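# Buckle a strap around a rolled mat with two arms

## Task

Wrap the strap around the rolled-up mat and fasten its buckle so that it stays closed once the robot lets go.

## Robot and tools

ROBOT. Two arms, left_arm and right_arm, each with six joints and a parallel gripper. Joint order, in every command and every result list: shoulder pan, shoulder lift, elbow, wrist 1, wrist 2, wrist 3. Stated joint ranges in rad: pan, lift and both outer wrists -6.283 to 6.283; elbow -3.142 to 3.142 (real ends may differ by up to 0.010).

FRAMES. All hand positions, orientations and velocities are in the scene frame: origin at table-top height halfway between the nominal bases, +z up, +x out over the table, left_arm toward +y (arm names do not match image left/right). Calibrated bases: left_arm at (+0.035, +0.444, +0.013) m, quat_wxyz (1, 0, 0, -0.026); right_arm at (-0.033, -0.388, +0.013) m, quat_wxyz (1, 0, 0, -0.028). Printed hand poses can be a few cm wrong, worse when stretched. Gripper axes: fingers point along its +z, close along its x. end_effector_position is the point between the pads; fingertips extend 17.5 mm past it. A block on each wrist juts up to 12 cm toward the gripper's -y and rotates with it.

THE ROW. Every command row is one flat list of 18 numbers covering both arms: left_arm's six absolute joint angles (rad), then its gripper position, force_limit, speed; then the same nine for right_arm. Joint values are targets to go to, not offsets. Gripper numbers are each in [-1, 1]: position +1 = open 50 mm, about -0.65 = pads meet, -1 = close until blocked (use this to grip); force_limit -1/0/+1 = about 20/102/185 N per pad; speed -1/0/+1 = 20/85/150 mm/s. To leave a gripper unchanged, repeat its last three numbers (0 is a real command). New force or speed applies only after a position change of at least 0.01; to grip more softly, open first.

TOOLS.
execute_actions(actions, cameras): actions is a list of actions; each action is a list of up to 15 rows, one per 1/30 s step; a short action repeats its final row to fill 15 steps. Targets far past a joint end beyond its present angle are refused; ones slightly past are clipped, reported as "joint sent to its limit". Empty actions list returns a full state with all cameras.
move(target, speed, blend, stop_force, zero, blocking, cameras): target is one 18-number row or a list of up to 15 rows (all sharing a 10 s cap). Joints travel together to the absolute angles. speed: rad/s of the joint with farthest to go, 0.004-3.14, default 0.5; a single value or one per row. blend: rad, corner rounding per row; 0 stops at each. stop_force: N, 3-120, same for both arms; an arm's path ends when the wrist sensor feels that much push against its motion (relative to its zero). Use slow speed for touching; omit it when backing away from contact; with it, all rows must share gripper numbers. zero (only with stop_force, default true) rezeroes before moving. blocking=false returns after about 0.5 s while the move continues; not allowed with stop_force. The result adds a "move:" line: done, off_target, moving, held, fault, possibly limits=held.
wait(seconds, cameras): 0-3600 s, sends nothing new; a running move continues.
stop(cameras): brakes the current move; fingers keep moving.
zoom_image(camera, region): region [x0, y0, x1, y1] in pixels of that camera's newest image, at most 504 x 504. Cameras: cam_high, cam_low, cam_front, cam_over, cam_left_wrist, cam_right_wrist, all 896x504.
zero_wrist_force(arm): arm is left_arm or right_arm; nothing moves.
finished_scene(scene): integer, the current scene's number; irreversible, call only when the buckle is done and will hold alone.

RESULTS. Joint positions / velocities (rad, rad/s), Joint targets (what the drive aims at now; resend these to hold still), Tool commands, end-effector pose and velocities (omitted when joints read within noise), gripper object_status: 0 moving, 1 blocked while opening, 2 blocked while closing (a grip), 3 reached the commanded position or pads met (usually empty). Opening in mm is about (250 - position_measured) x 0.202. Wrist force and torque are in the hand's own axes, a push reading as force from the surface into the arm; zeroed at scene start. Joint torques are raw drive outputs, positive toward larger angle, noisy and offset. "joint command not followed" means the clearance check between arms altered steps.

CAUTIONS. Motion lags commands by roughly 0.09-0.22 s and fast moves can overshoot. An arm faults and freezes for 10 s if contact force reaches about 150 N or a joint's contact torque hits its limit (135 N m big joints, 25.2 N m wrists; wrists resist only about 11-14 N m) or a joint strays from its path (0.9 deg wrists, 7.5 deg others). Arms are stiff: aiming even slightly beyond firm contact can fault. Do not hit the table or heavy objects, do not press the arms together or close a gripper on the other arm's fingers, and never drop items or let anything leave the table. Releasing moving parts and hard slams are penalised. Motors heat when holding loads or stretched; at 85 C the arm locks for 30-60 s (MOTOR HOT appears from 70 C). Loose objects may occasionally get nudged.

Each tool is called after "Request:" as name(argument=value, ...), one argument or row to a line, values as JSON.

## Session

Request:
execute_actions(
  actions=[],
)

Scene clock: 0.00 s.
left_arm: end_effector_position=(+1.0292, +0.3061, +0.2578) position_measured=2 object_status=3 end_effector_quat_wxyz=(+0.640, -0.399, +0.655, +0.042) | right_arm: end_effector_position=(+0.3451, -0.1819, +0.3454) position_measured=2 object_status=3 end_effector_quat_wxyz=(+0.551, -0.108, +0.801, -0.208)
Joint positions: left_arm=[-0.456 -0.306 0.542 -2.987 -0.481 -2.402] | right_arm=[4.75 -1.063 -2.253 -1.965 0.373 0.106]
Joint velocities: within noise
Joint torques (N m): no reading
Motor temperatures (°C): left_arm=[26 30 28 33 35 33] | right_arm=[33 31 24 30 41 35]
Wrist force (N): no reading
Wrist torque (N m): no reading
Wrist force, peak (N): no reading
Joint targets: left_arm=[-0.456 -0.306 0.542 -2.987 -0.481 -2.402] | right_arm=[4.750 -1.063 -2.253 -1.965 0.373 0.106]
Tool commands: left_gripper/position=+1.0 left_gripper/force_limit=+1.0 left_gripper/speed=+1.0 right_gripper/position=+1.0 right_gripper/force_limit=+1.0 right_gripper/speed=+1.0

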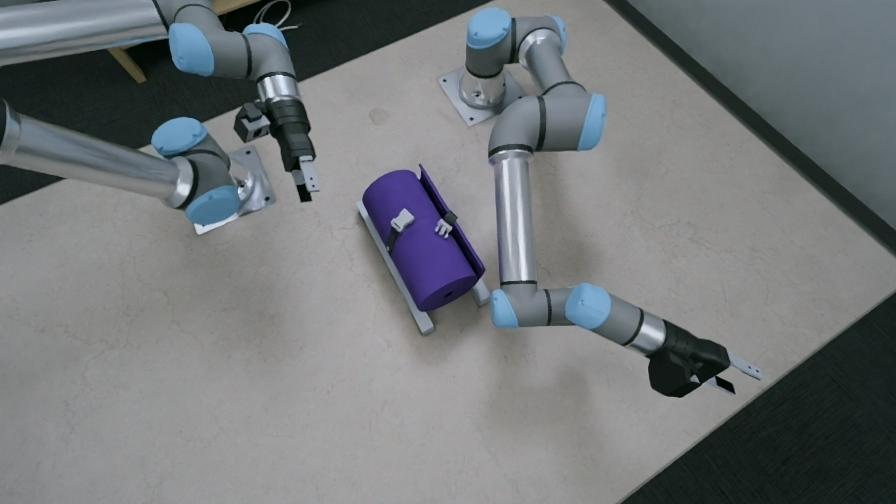

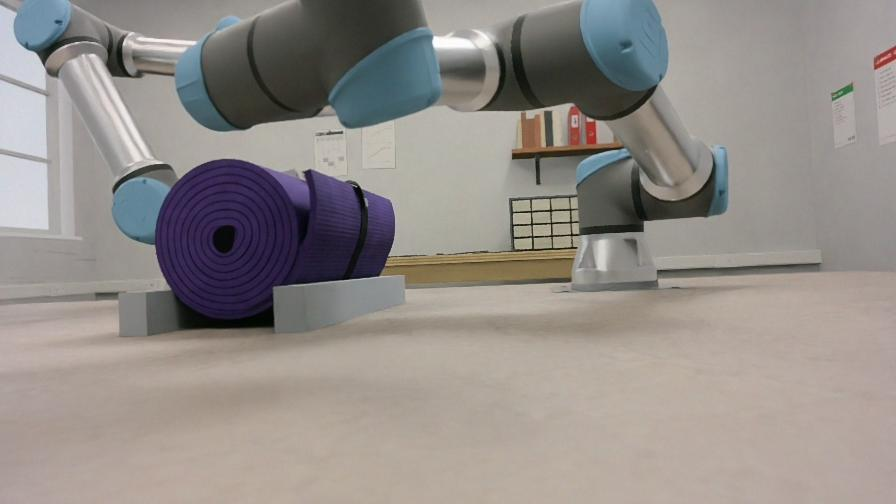

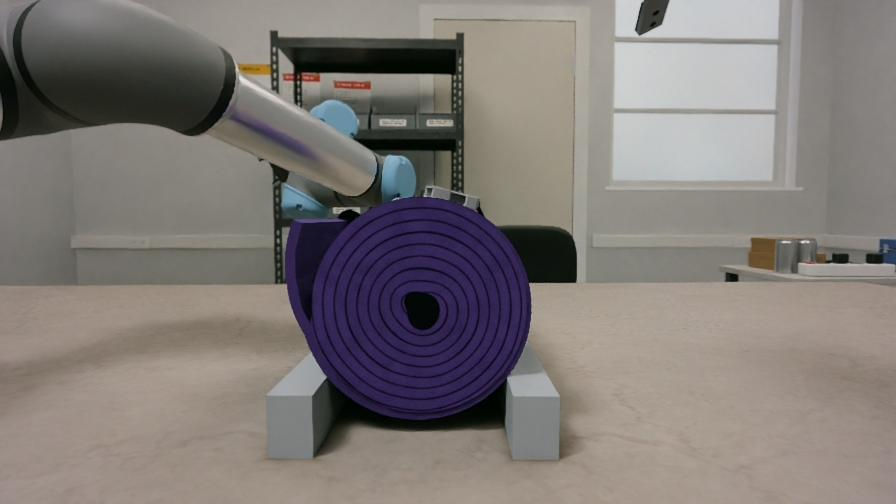

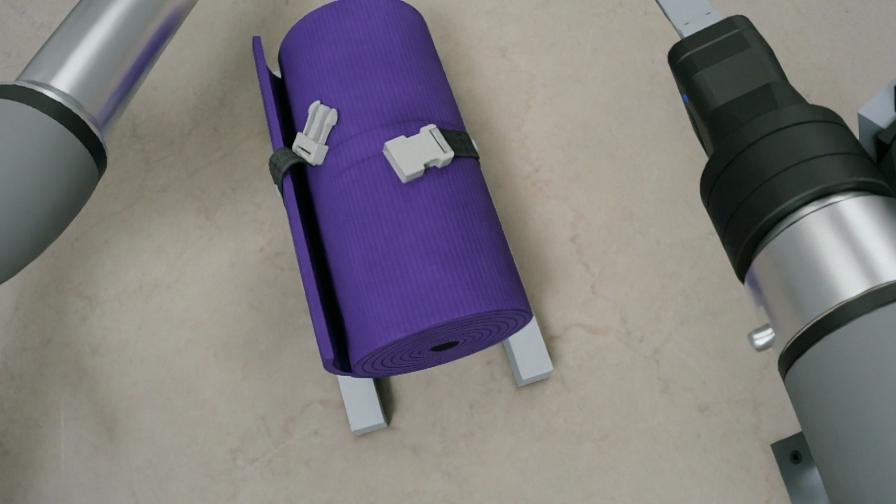

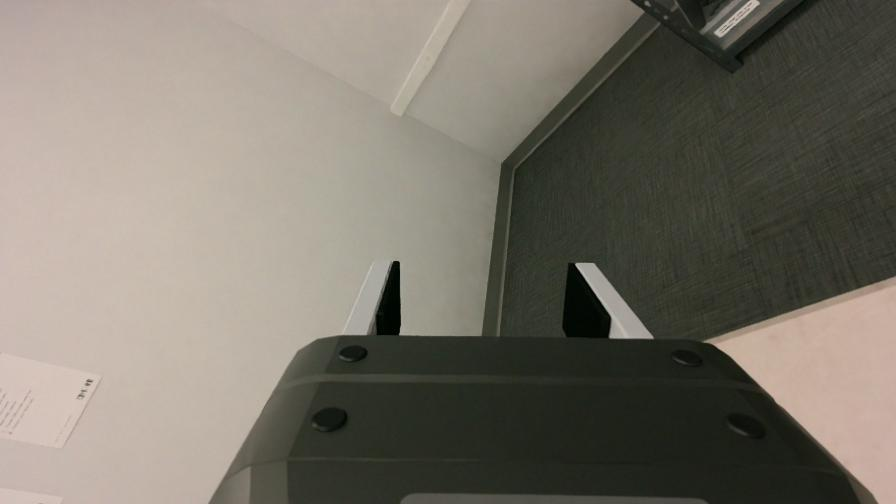

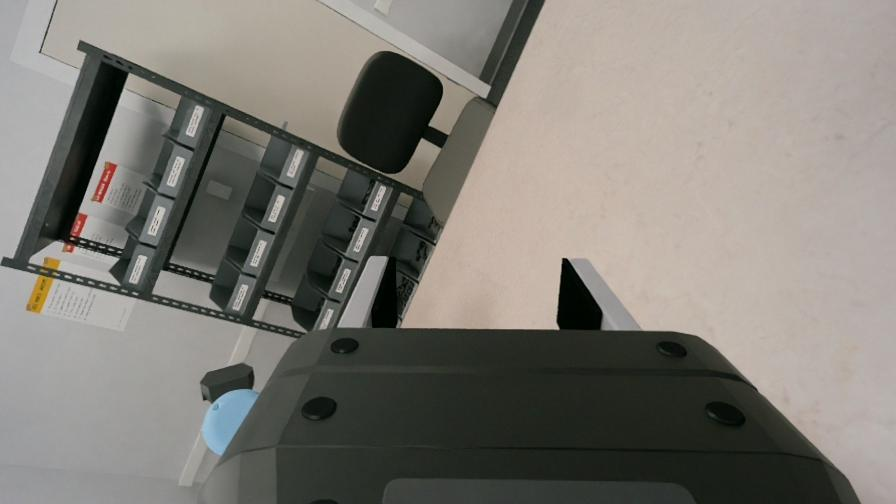

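Request:
zoom_image(
  camera="cam_over",
  region=[240, 70, 500, 220],
)

Request:
zoom_image(
  camera="cam_front",
  region=[270, 150, 540, 300],
)

Request:
zoom_image(
  camera="cam_high",
  region=[340, 150, 520, 350],
)

Scaled by 1.938.

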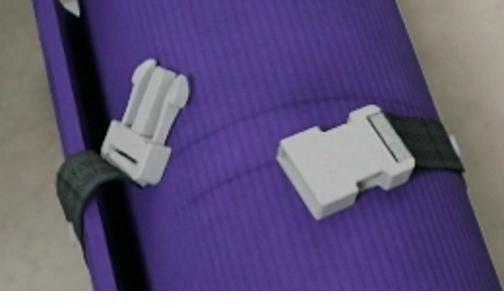

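Scaled by 1.867.

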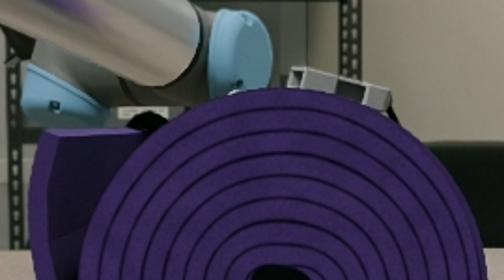

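Scaled by 2.520.

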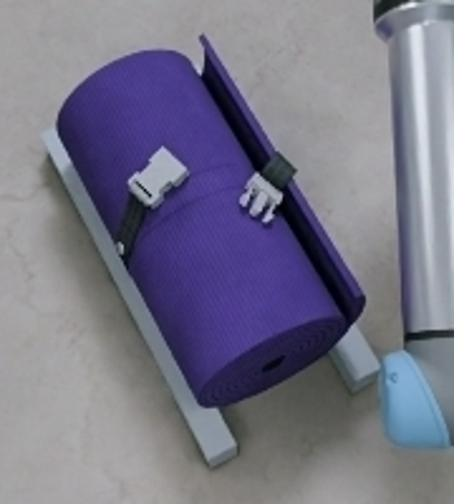

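Request:
move(
  target=[
    [-0.456,-1.6,1.2,-2.3,-1.2,-1.2,0.9,1,-1,4.3,-1.2,-2.0,-1.4,1.2,-0.5,0.9,1,-1],
    [-0.6,-1.75,1.7,-1.9,-1.9,-0.108,0.9,1,-1,3.85,-1.35,-1.957,-1.1,2.0732,-1.0078,0.9,1,-1],
    [-0.7808,-1.5129,1.941,-2.3171,-1.9,-0.1079,0.9,1,-1,3.8066,-1.6217,-1.957,-0.8387,2.0732,-1.0078,0.9,1,-1],
  ],
  blend=[0.1,0.1,0],
  speed=0.7,
  cameras=["all"],
)

Scene clock: 70.77 s.
left_arm: end_effector_position=(+0.4439, +0.0680, +0.2351) position_measured=18 object_status=3 end_effector_quat_wxyz=(+0.199, +0.899, +0.376, -0.105) | right_arm: end_effector_position=(+0.4133, -0.0871, +0.2454) position_measured=18 object_status=3 end_effector_quat_wxyz=(-0.017, -0.058, +0.957, +0.284)
Joint positions: left_arm=[-0.781 -1.513 1.941 -2.317 -1.9 -0.108] | right_arm=[3.807 -1.622 -1.957 -0.839 2.073 -1.008]
Joint torques (N m): left_arm=[2.77 -24.18 -18.4 -5.45 -0.88 2.4] | right_arm=[6.88 16.63 15.95 4.97 0.47 0.77]
Wrist force (N): left_arm=[-0.1 -1.9 0.4] | right_arm=[-0.3 1.5 -1.6]
Wrist torque (N m): left_arm=[-0.34 -0.18 -0.09] | right_arm=[-0.15 0.00 -1.11]
Wrist force, peak (N): left_arm=[4.5 1.9 1.4] | right_arm=[0.2 2.0 -2.6]
Joint targets: left_arm=[-0.781 -1.513 1.941 -2.317 -1.900 -0.108] | right_arm=[3.807 -1.622 -1.957 -0.839 2.073 -1.008]
move: done

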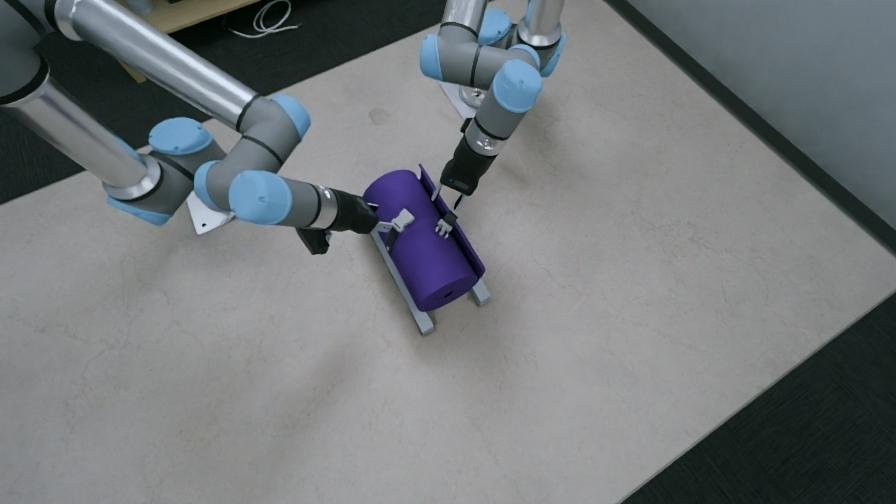

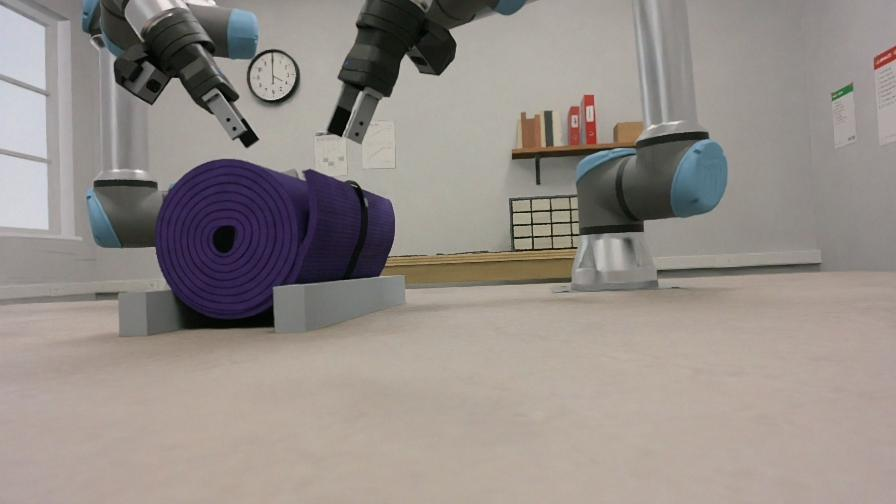

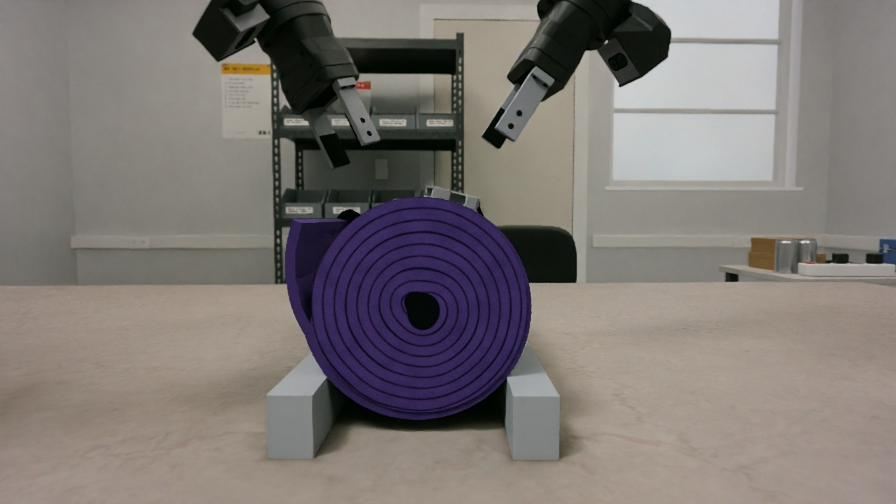

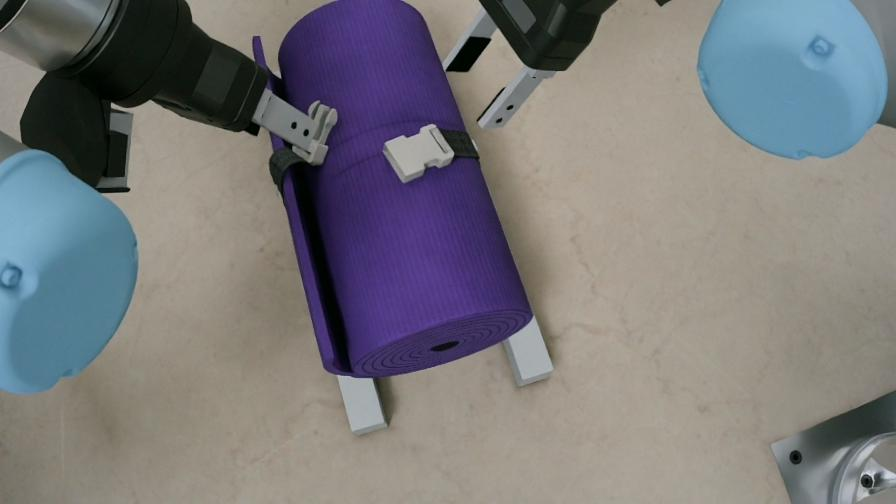

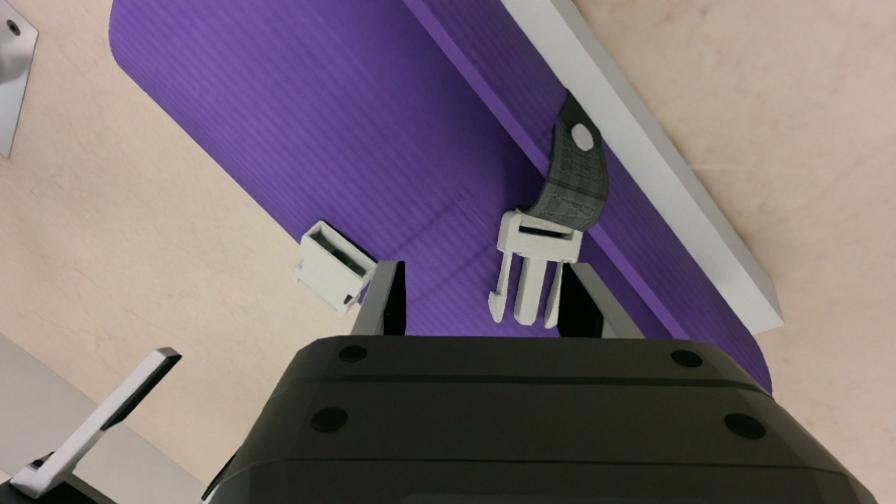

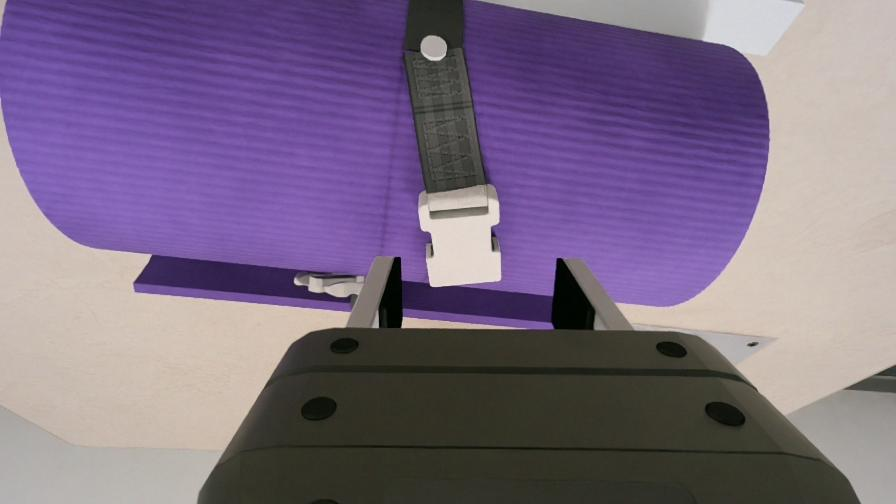

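Request:
zoom_image(
  camera="cam_right_wrist",
  region=[340, 150, 600, 340],
)

Request:
zoom_image(
  camera="cam_left_wrist",
  region=[360, 170, 640, 340],
)

Scaled by 1.938.

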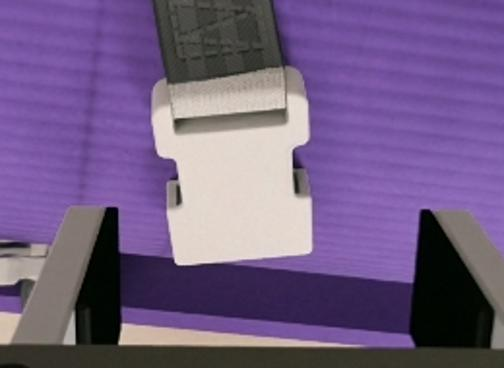

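Scaled by 1.800.

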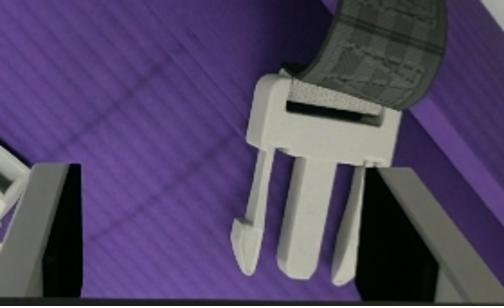

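Request:
move(
  target=[-0.7587,-1.4576,1.9611,-2.3853,-1.9068,0.1078,0.9,1,-1,3.8187,-1.6767,-1.9945,-0.7399,2.0696,-0.9947,0.9,1,-1],
  speed=0.15,
  stop_force=8,
  cameras=["cam_front","cam_over","cam_left_wrist","cam_right_wrist"],
)

Scene clock: 123.20 s.
left_arm: end_effector_position=(+0.4567, +0.0698, +0.2059) position_measured=18 object_status=3 end_effector_quat_wxyz=(+0.208, +0.931, +0.288, -0.086) | right_arm: end_effector_position=(+0.4164, -0.0778, +0.2120) position_measured=18 object_status=3 end_effector_quat_wxyz=(-0.017, -0.058, +0.957, +0.284)
Joint positions: left_arm=[-0.759 -1.458 1.961 -2.385 -1.907 0.108] | right_arm=[3.819 -1.677 -1.995 -0.74 2.07 -0.995]
Joint torques (N m): left_arm=[-8.58 -39.12 -28.94 -0.94 0.27 -2.78] | right_arm=[-6.63 36.23 30.72 2.29 -0.15 -0.68]
Wrist force (N): left_arm=[0.2 -2.0 0.5] | right_arm=[-0.3 1.4 -1.4]
Wrist torque (N m): left_arm=[-0.35 -0.21 -0.15] | right_arm=[-0.16 -0.02 -1.13]
Wrist force, peak (N): left_arm=[0.0 -2.3 0.1] | right_arm=[-0.4 1.8 -1.8]
Joint targets: left_arm=[-0.759 -1.458 1.961 -2.385 -1.907 0.108] | right_arm=[3.819 -1.677 -1.994 -0.740 2.070 -0.995]
move: done

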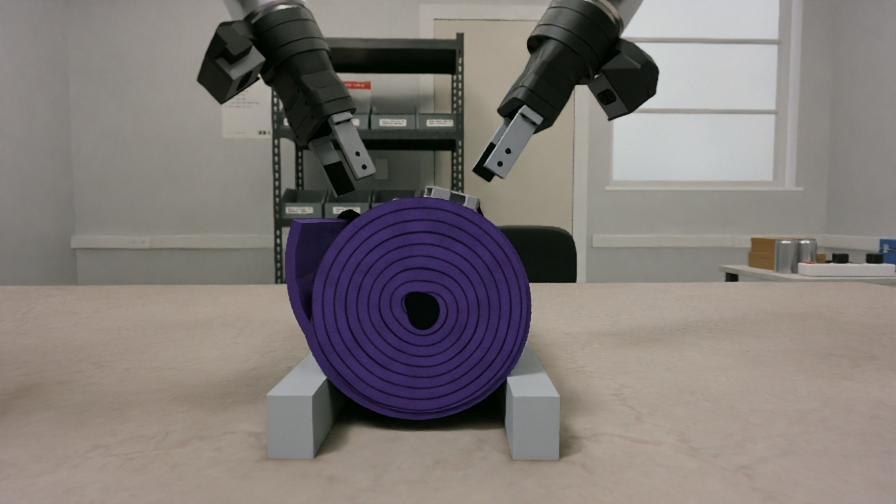

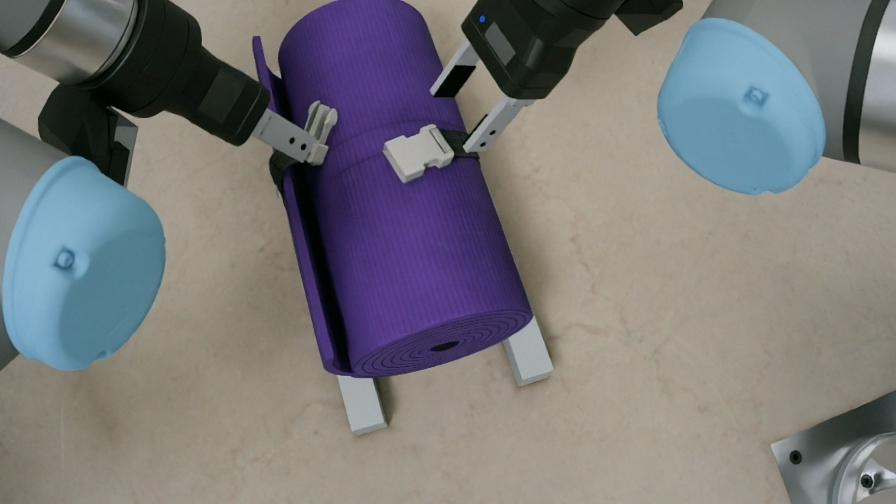

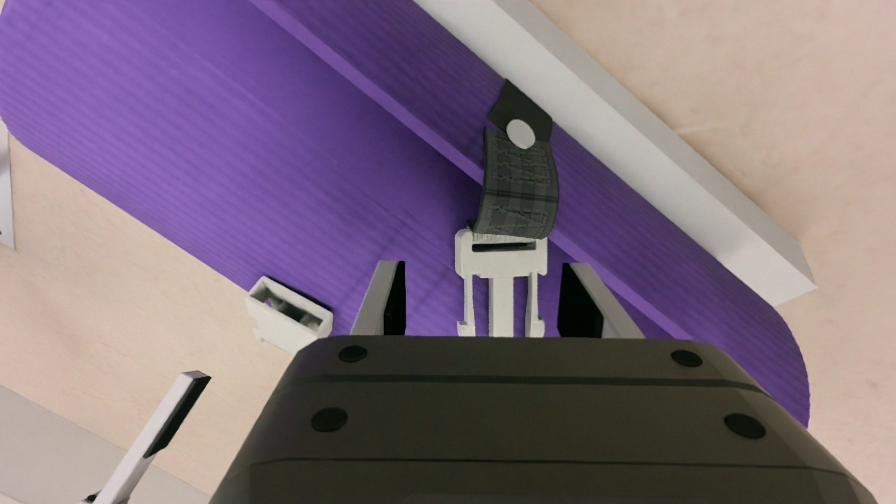

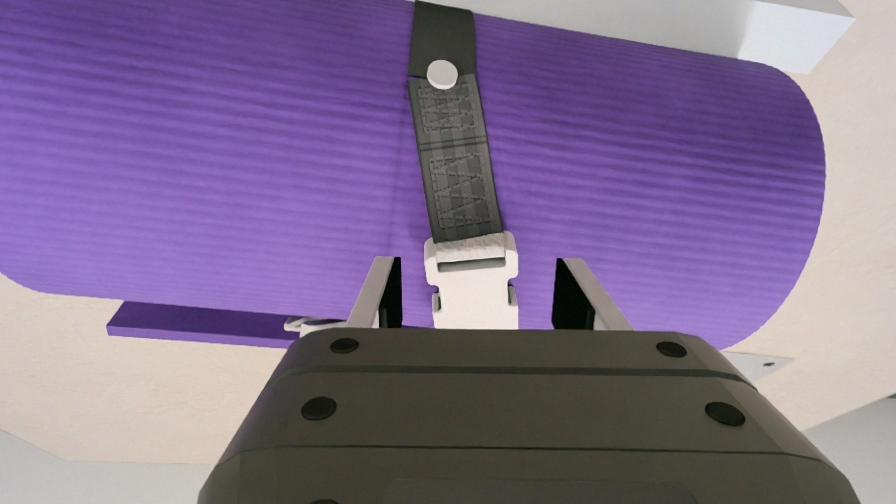

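Request:
move(
  target=[-0.7564,-1.4186,2.0209,-2.4834,-1.9075,0.1102,0.95,1,-1,3.8321,-1.7147,-2.0243,-0.6652,2.0656,-0.9802,0.95,1,-1],
  speed=0.1,
  stop_force=6,
  cameras=["cam_front","cam_over","cam_left_wrist","cam_right_wrist"],
)

Scene clock: 155.23 s.
left_arm: end_effector_position=(+0.4552, +0.0727, +0.1770) position_measured=10 object_status=3 end_effector_quat_wxyz=(+0.208, +0.931, +0.288, -0.086) | right_arm: end_effector_position=(+0.4154, -0.0706, +0.1882) position_measured=10 object_status=3 end_effector_quat_wxyz=(-0.017, -0.058, +0.957, +0.284)
Joint positions: left_arm=[-0.757 -1.426 2.01 -2.466 -1.907 0.11] | right_arm=[3.832 -1.715 -2.024 -0.665 2.066 -0.98]
Joint torques (N m): left_arm=[-9.56 -28.68 -13.01 -5.12 1.32 -2.49] | right_arm=[-7.61 36.86 29.36 2.18 0.92 -0.81]
Wrist force (N): left_arm=[-0.4 -0.2 -4.4] | right_arm=[-0.5 1.3 -1.3]
Wrist torque (N m): left_arm=[-0.39 -0.06 -0.17] | right_arm=[-0.17 0.00 -1.13]
Wrist force, peak (N): left_arm=[-2.4 3.8 -16.1] | right_arm=[-0.6 1.7 -2.3]
Joint targets: left_arm=[-0.757 -1.426 2.010 -2.466 -1.907 0.110] | right_arm=[3.832 -1.715 -2.024 -0.665 2.066 -0.980]
move: contact (left_arm); left_arm: the wrist 1 is farthest, 0.018 rad from its target

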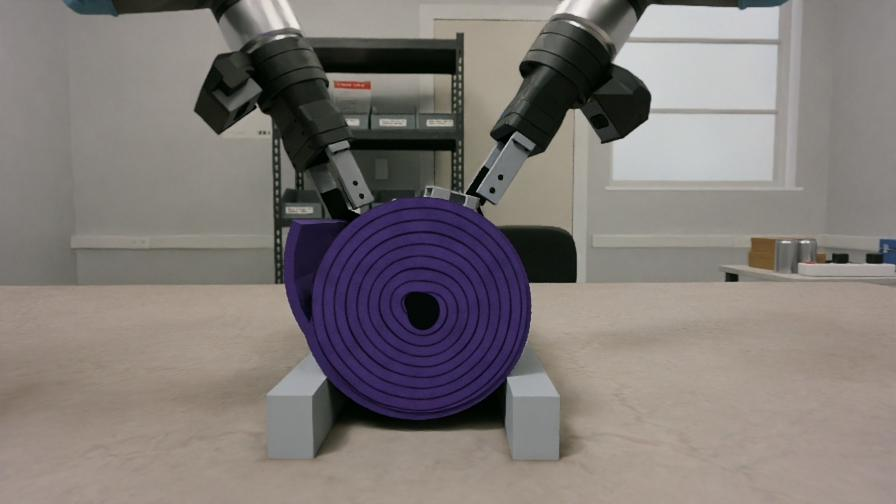

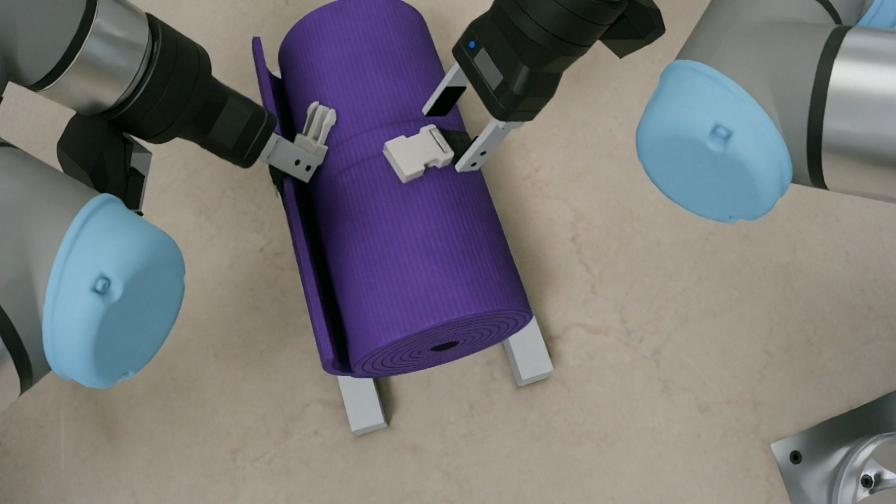

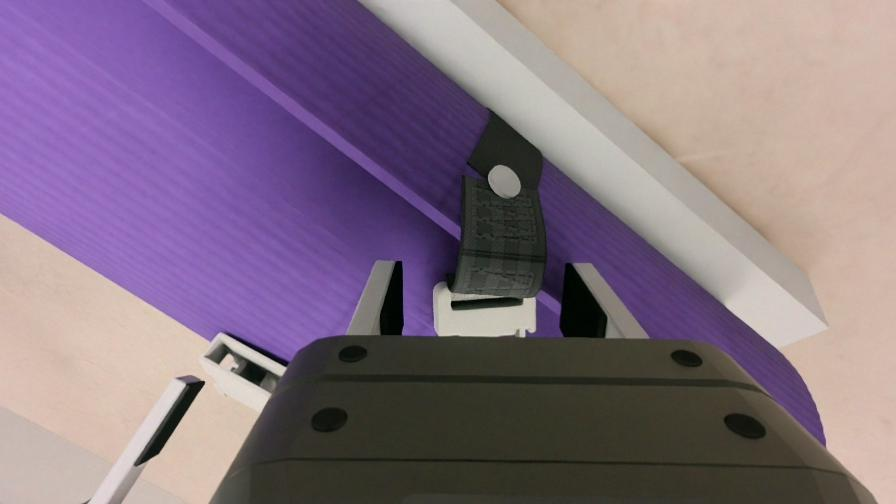

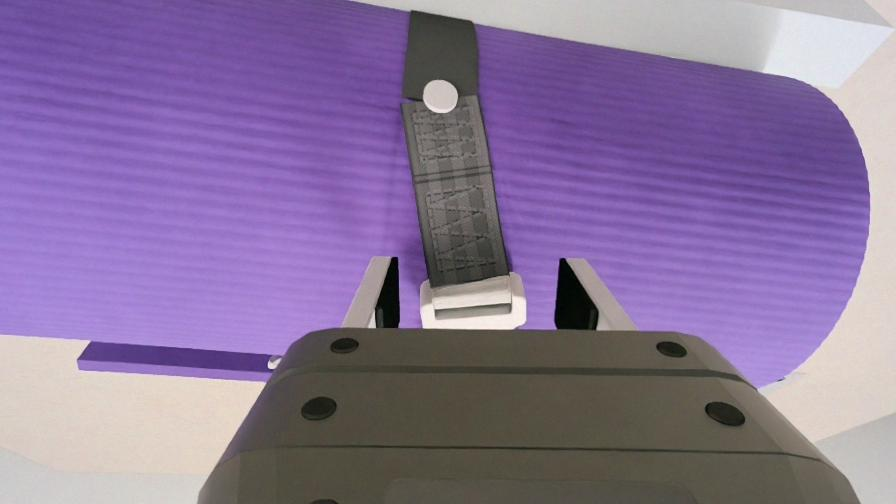

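Request:
move(
  target=[-0.7590,-1.4066,1.9745,-2.4497,-1.9068,0.1076,0.95,1,-1,3.8321,-1.7147,-2.0243,-0.6652,2.0656,-0.9802,0.95,1,-1],
  speed=0.1,
)

Request:
move(
  target=[-0.7742,-1.3664,1.9899,-2.5103,-1.9020,0.0922,0.95,1,-1,3.8556,-1.7439,-2.0327,-0.6155,2.0585,-0.9549,0.95,1,-1],
  speed=0.08,
  stop_force=8,
  cameras=["cam_front","cam_over","cam_left_wrist","cam_right_wrist"],
)

Scene clock: 173.37 s.
left_arm: end_effector_position=(+0.4625, +0.0635, +0.1811) position_measured=10 object_status=3 end_effector_quat_wxyz=(+0.208, +0.931, +0.288, -0.086) | right_arm: end_effector_position=(+0.4154, -0.0706, +0.1882) position_measured=10 object_status=3 end_effector_quat_wxyz=(-0.017, -0.058, +0.957, +0.284)
Joint positions: left_arm=[-0.759 -1.406 1.974 -2.449 -1.907 0.108] | right_arm=[3.832 -1.715 -2.024 -0.665 2.066 -0.98]
Joint torques (N m): left_arm=[-3.87 -40.35 -15.47 -5.61 0.94 -1.87] | right_arm=[-7.82 37.28 29.35 2.36 3.14 -0.75]
Wrist force (N): left_arm=[0.9 -1.3 -0.4] | right_arm=[-0.5 1.6 -1.4]
Wrist torque (N m): left_arm=[-0.38 -0.17 -0.07] | right_arm=[-0.14 0.00 -1.13]
Wrist force, peak (N): left_arm=[-1.5 -0.1 -5.7] | right_arm=[-0.5 1.6 -1.8]
Joint targets: left_arm=[-0.759 -1.407 1.974 -2.450 -1.907 0.108] | right_arm=[3.832 -1.715 -2.024 -0.665 2.066 -0.980]
move: done

Scene clock: 175.10 s.
left_arm: end_effector_position=(+0.4625, +0.0626, +0.1797) position_measured=10 object_status=3 end_effector_quat_wxyz=(+0.208, +0.931, +0.288, -0.086) | right_arm: end_effector_position=(+0.4143, -0.0612, +0.1789) position_measured=10 object_status=3 end_effector_quat_wxyz=(-0.017, -0.058, +0.957, +0.284)
Joint positions: left_arm=[-0.76 -1.404 1.976 -2.455 -1.906 0.106] | right_arm=[3.849 -1.736 -2.03 -0.629 2.06 -0.962]
Joint torques (N m): left_arm=[10.15 -21.6 -24.52 -4.42 -1.97 2.28] | right_arm=[-4.93 34.52 27.57 4.53 3.93 0.94]
Wrist force (N): left_arm=[-0.7 1.4 -7.7] | right_arm=[-0.6 0.0 -8.1]
Wrist torque (N m): left_arm=[-0.32 0.01 -0.06] | right_arm=[-0.10 -0.20 -1.02]
Wrist force, peak (N): left_arm=[-4.5 4.7 -18.6] | right_arm=[4.8 -7.4 -31.1]
Joint targets: left_arm=[-0.760 -1.404 1.976 -2.455 -1.906 0.106] | right_arm=[3.849 -1.736 -2.030 -0.629 2.060 -0.962]
move: contact (left_arm, right_arm); left_arm: the wrist 1 is farthest, 0.056 rad from its target; right_arm: the wrist 1 is farthest, 0.014 rad from its target

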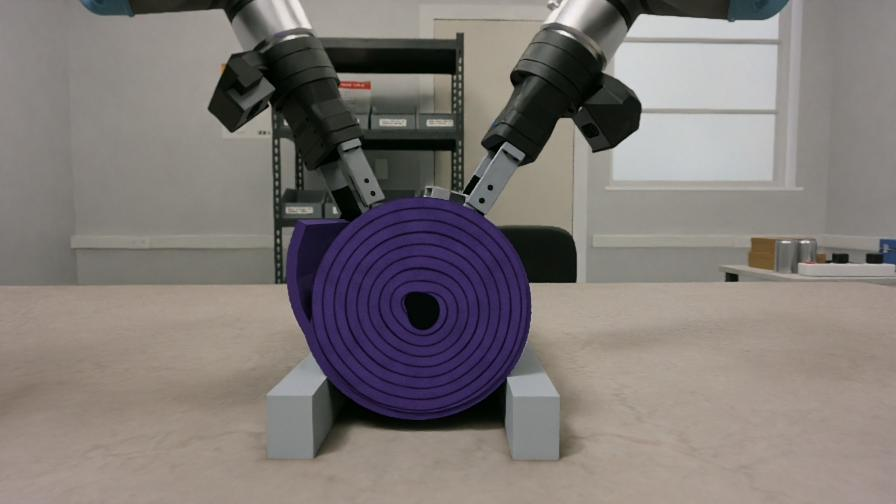

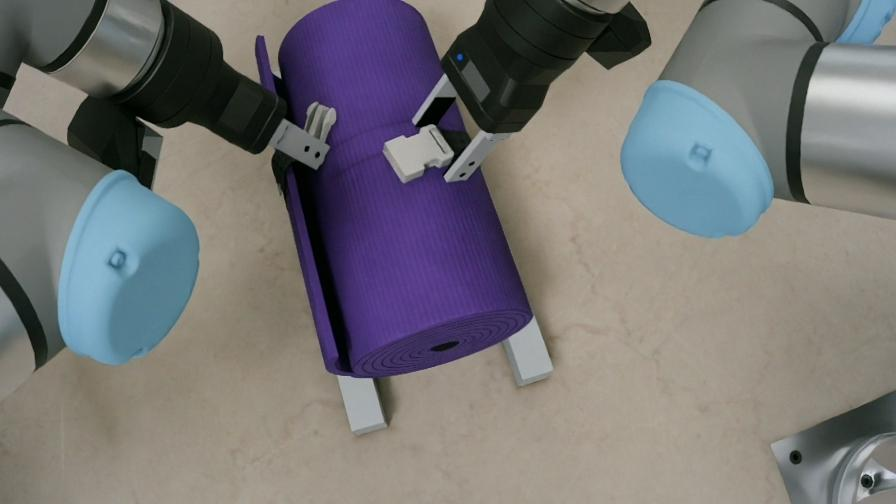

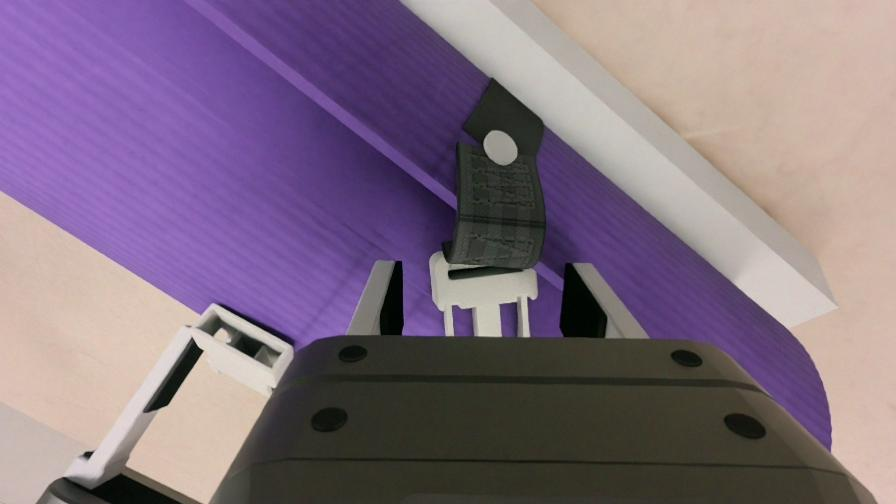

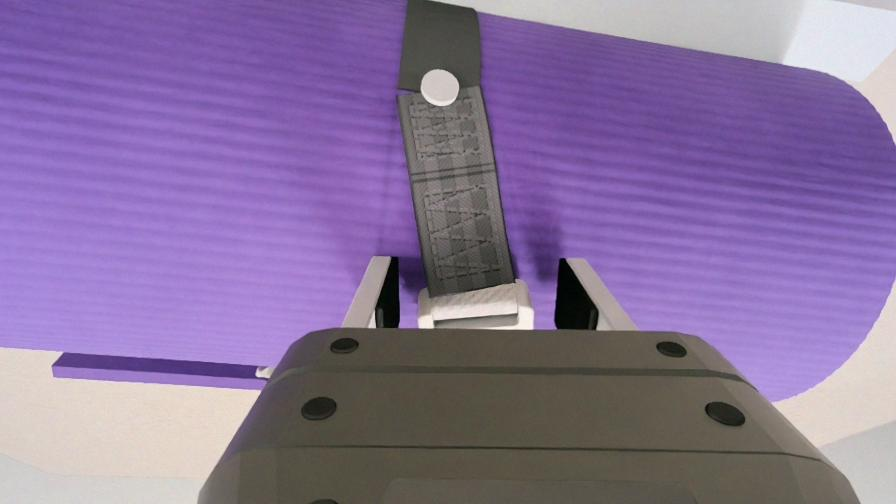

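Request:
move(
  target=[-0.7620,-1.3863,1.9430,-2.4397,-1.9058,0.1043,0.95,1,-1,3.849,-1.736,-2.030,-0.629,2.060,-0.962,0.95,1,-1],
  speed=0.1,
)

Request:
move(
  target=[-0.7726,-1.3589,1.9530,-2.4805,-1.9026,0.0938,0.95,1,-1,3.849,-1.736,-2.030,-0.629,2.060,-0.962,-1,1,-1],
  speed=0.06,
  stop_force=8,
  cameras=["cam_front","cam_over","cam_left_wrist","cam_right_wrist"],
)

Scene clock: 194.60 s.
left_arm: end_effector_position=(+0.4692, +0.0543, +0.1834) position_measured=10 object_status=3 end_effector_quat_wxyz=(+0.208, +0.931, +0.288, -0.086) | right_arm: end_effector_position=(+0.4146, -0.0612, +0.1790) position_measured=10 object_status=3 end_effector_quat_wxyz=(-0.017, -0.058, +0.957, +0.284)
Joint positions: left_arm=[-0.762 -1.386 1.943 -2.439 -1.906 0.104] | right_arm=[3.849 -1.736 -2.03 -0.629 2.06 -0.962]
Joint torques (N m): left_arm=[-7.25 -40.9 -14.75 -5.55 1.04 -1.86] | right_arm=[-6.42 16.46 29.87 5.17 -1.65 -1.38]
Wrist force (N): left_arm=[0.8 -1.2 -1.1] | right_arm=[1.8 -0.9 -5.3]
Wrist torque (N m): left_arm=[-0.37 -0.15 -0.07] | right_arm=[-0.16 -0.08 -0.98]
Wrist force, peak (N): left_arm=[-1.6 1.2 -8.9] | right_arm=[-0.1 0.8 -8.9]
Joint targets: left_arm=[-0.762 -1.386 1.943 -2.440 -1.906 0.104] | right_arm=[3.849 -1.736 -2.030 -0.629 2.060 -0.962]
move: done

Scene clock: 195.80 s.
left_arm: end_effector_position=(+0.4692, +0.0534, +0.1821) position_measured=10 object_status=3 end_effector_quat_wxyz=(+0.208, +0.931, +0.288, -0.086) | right_arm: end_effector_position=(+0.4146, -0.0612, +0.1790) position_measured=92 object_status=2 end_effector_quat_wxyz=(-0.017, -0.058, +0.957, +0.284)
Joint positions: left_arm=[-0.763 -1.383 1.944 -2.444 -1.905 0.103] | right_arm=[3.849 -1.736 -2.03 -0.629 2.06 -0.962]
Joint torques (N m): left_arm=[9.24 -24.12 -23.68 -4.08 -2.44 2.42] | right_arm=[-3.75 17.83 17.38 2.41 3.16 -0.61]
Wrist force (N): left_arm=[-0.8 2.2 -8.3] | right_arm=[-0.9 1.4 -1.5]
Wrist torque (N m): left_arm=[-0.29 0.08 -0.03] | right_arm=[-0.17 0.04 -1.06]
Wrist force, peak (N): left_arm=[-3.4 4.9 -16.4] | right_arm=[0.9 -0.2 -6.0]
Joint targets: left_arm=[-0.763 -1.383 1.944 -2.444 -1.905 0.103] | right_arm=[3.849 -1.736 -2.030 -0.629 2.060 -0.962]
move: contact (left_arm); left_arm: the wrist 1 is farthest, 0.036 rad from its target

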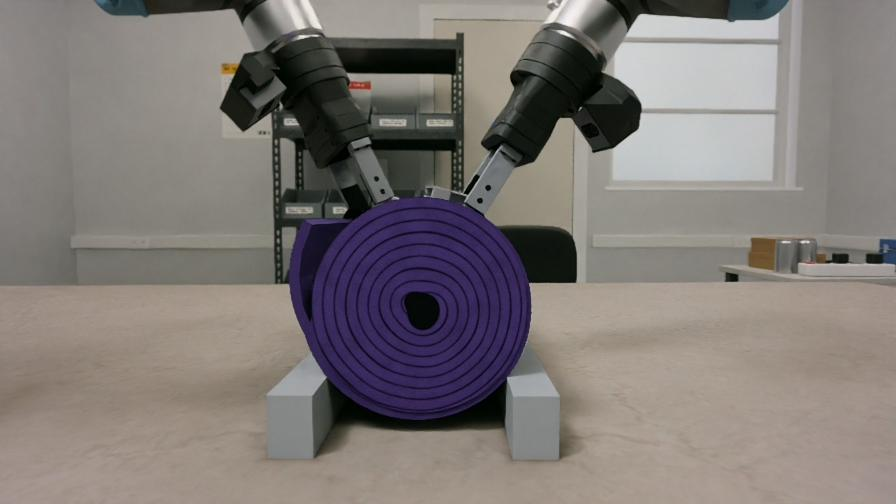

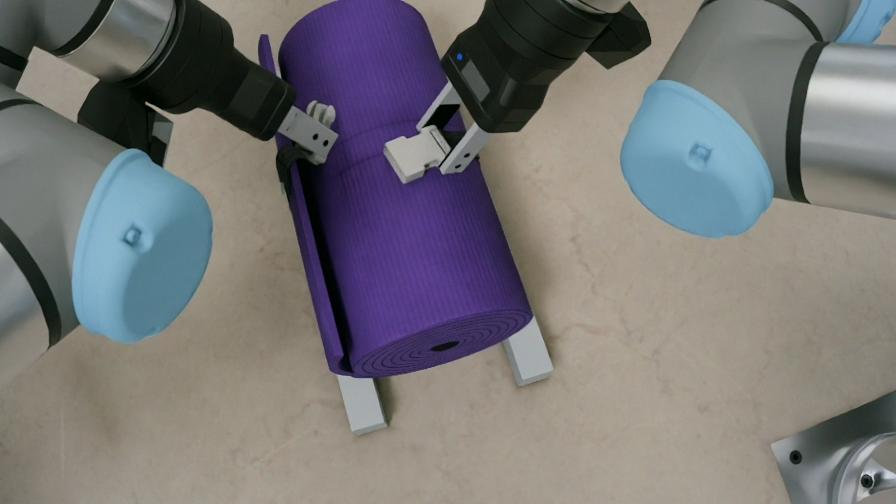

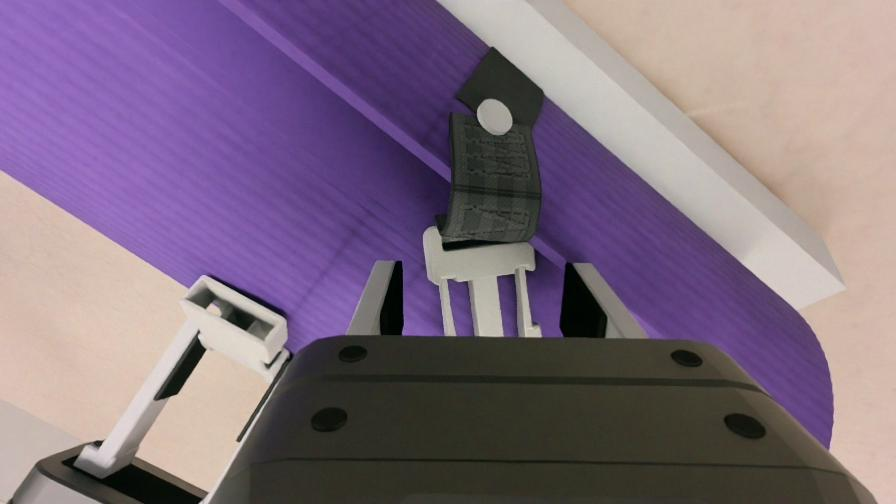

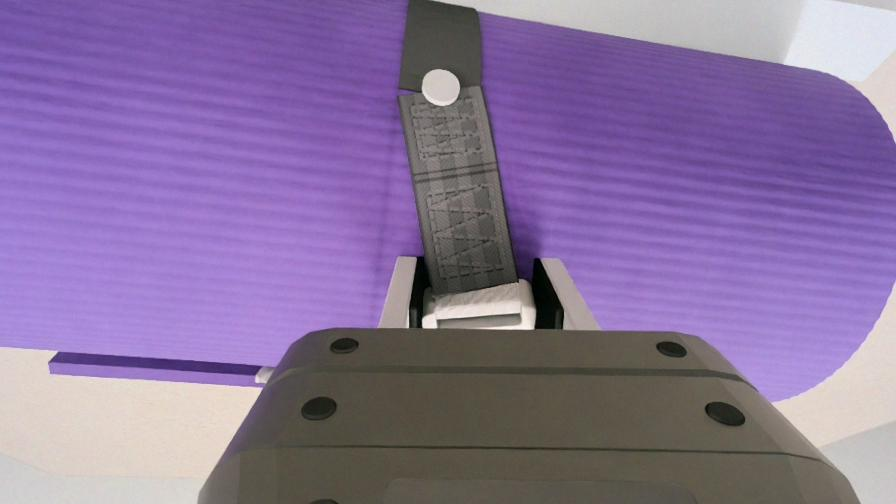

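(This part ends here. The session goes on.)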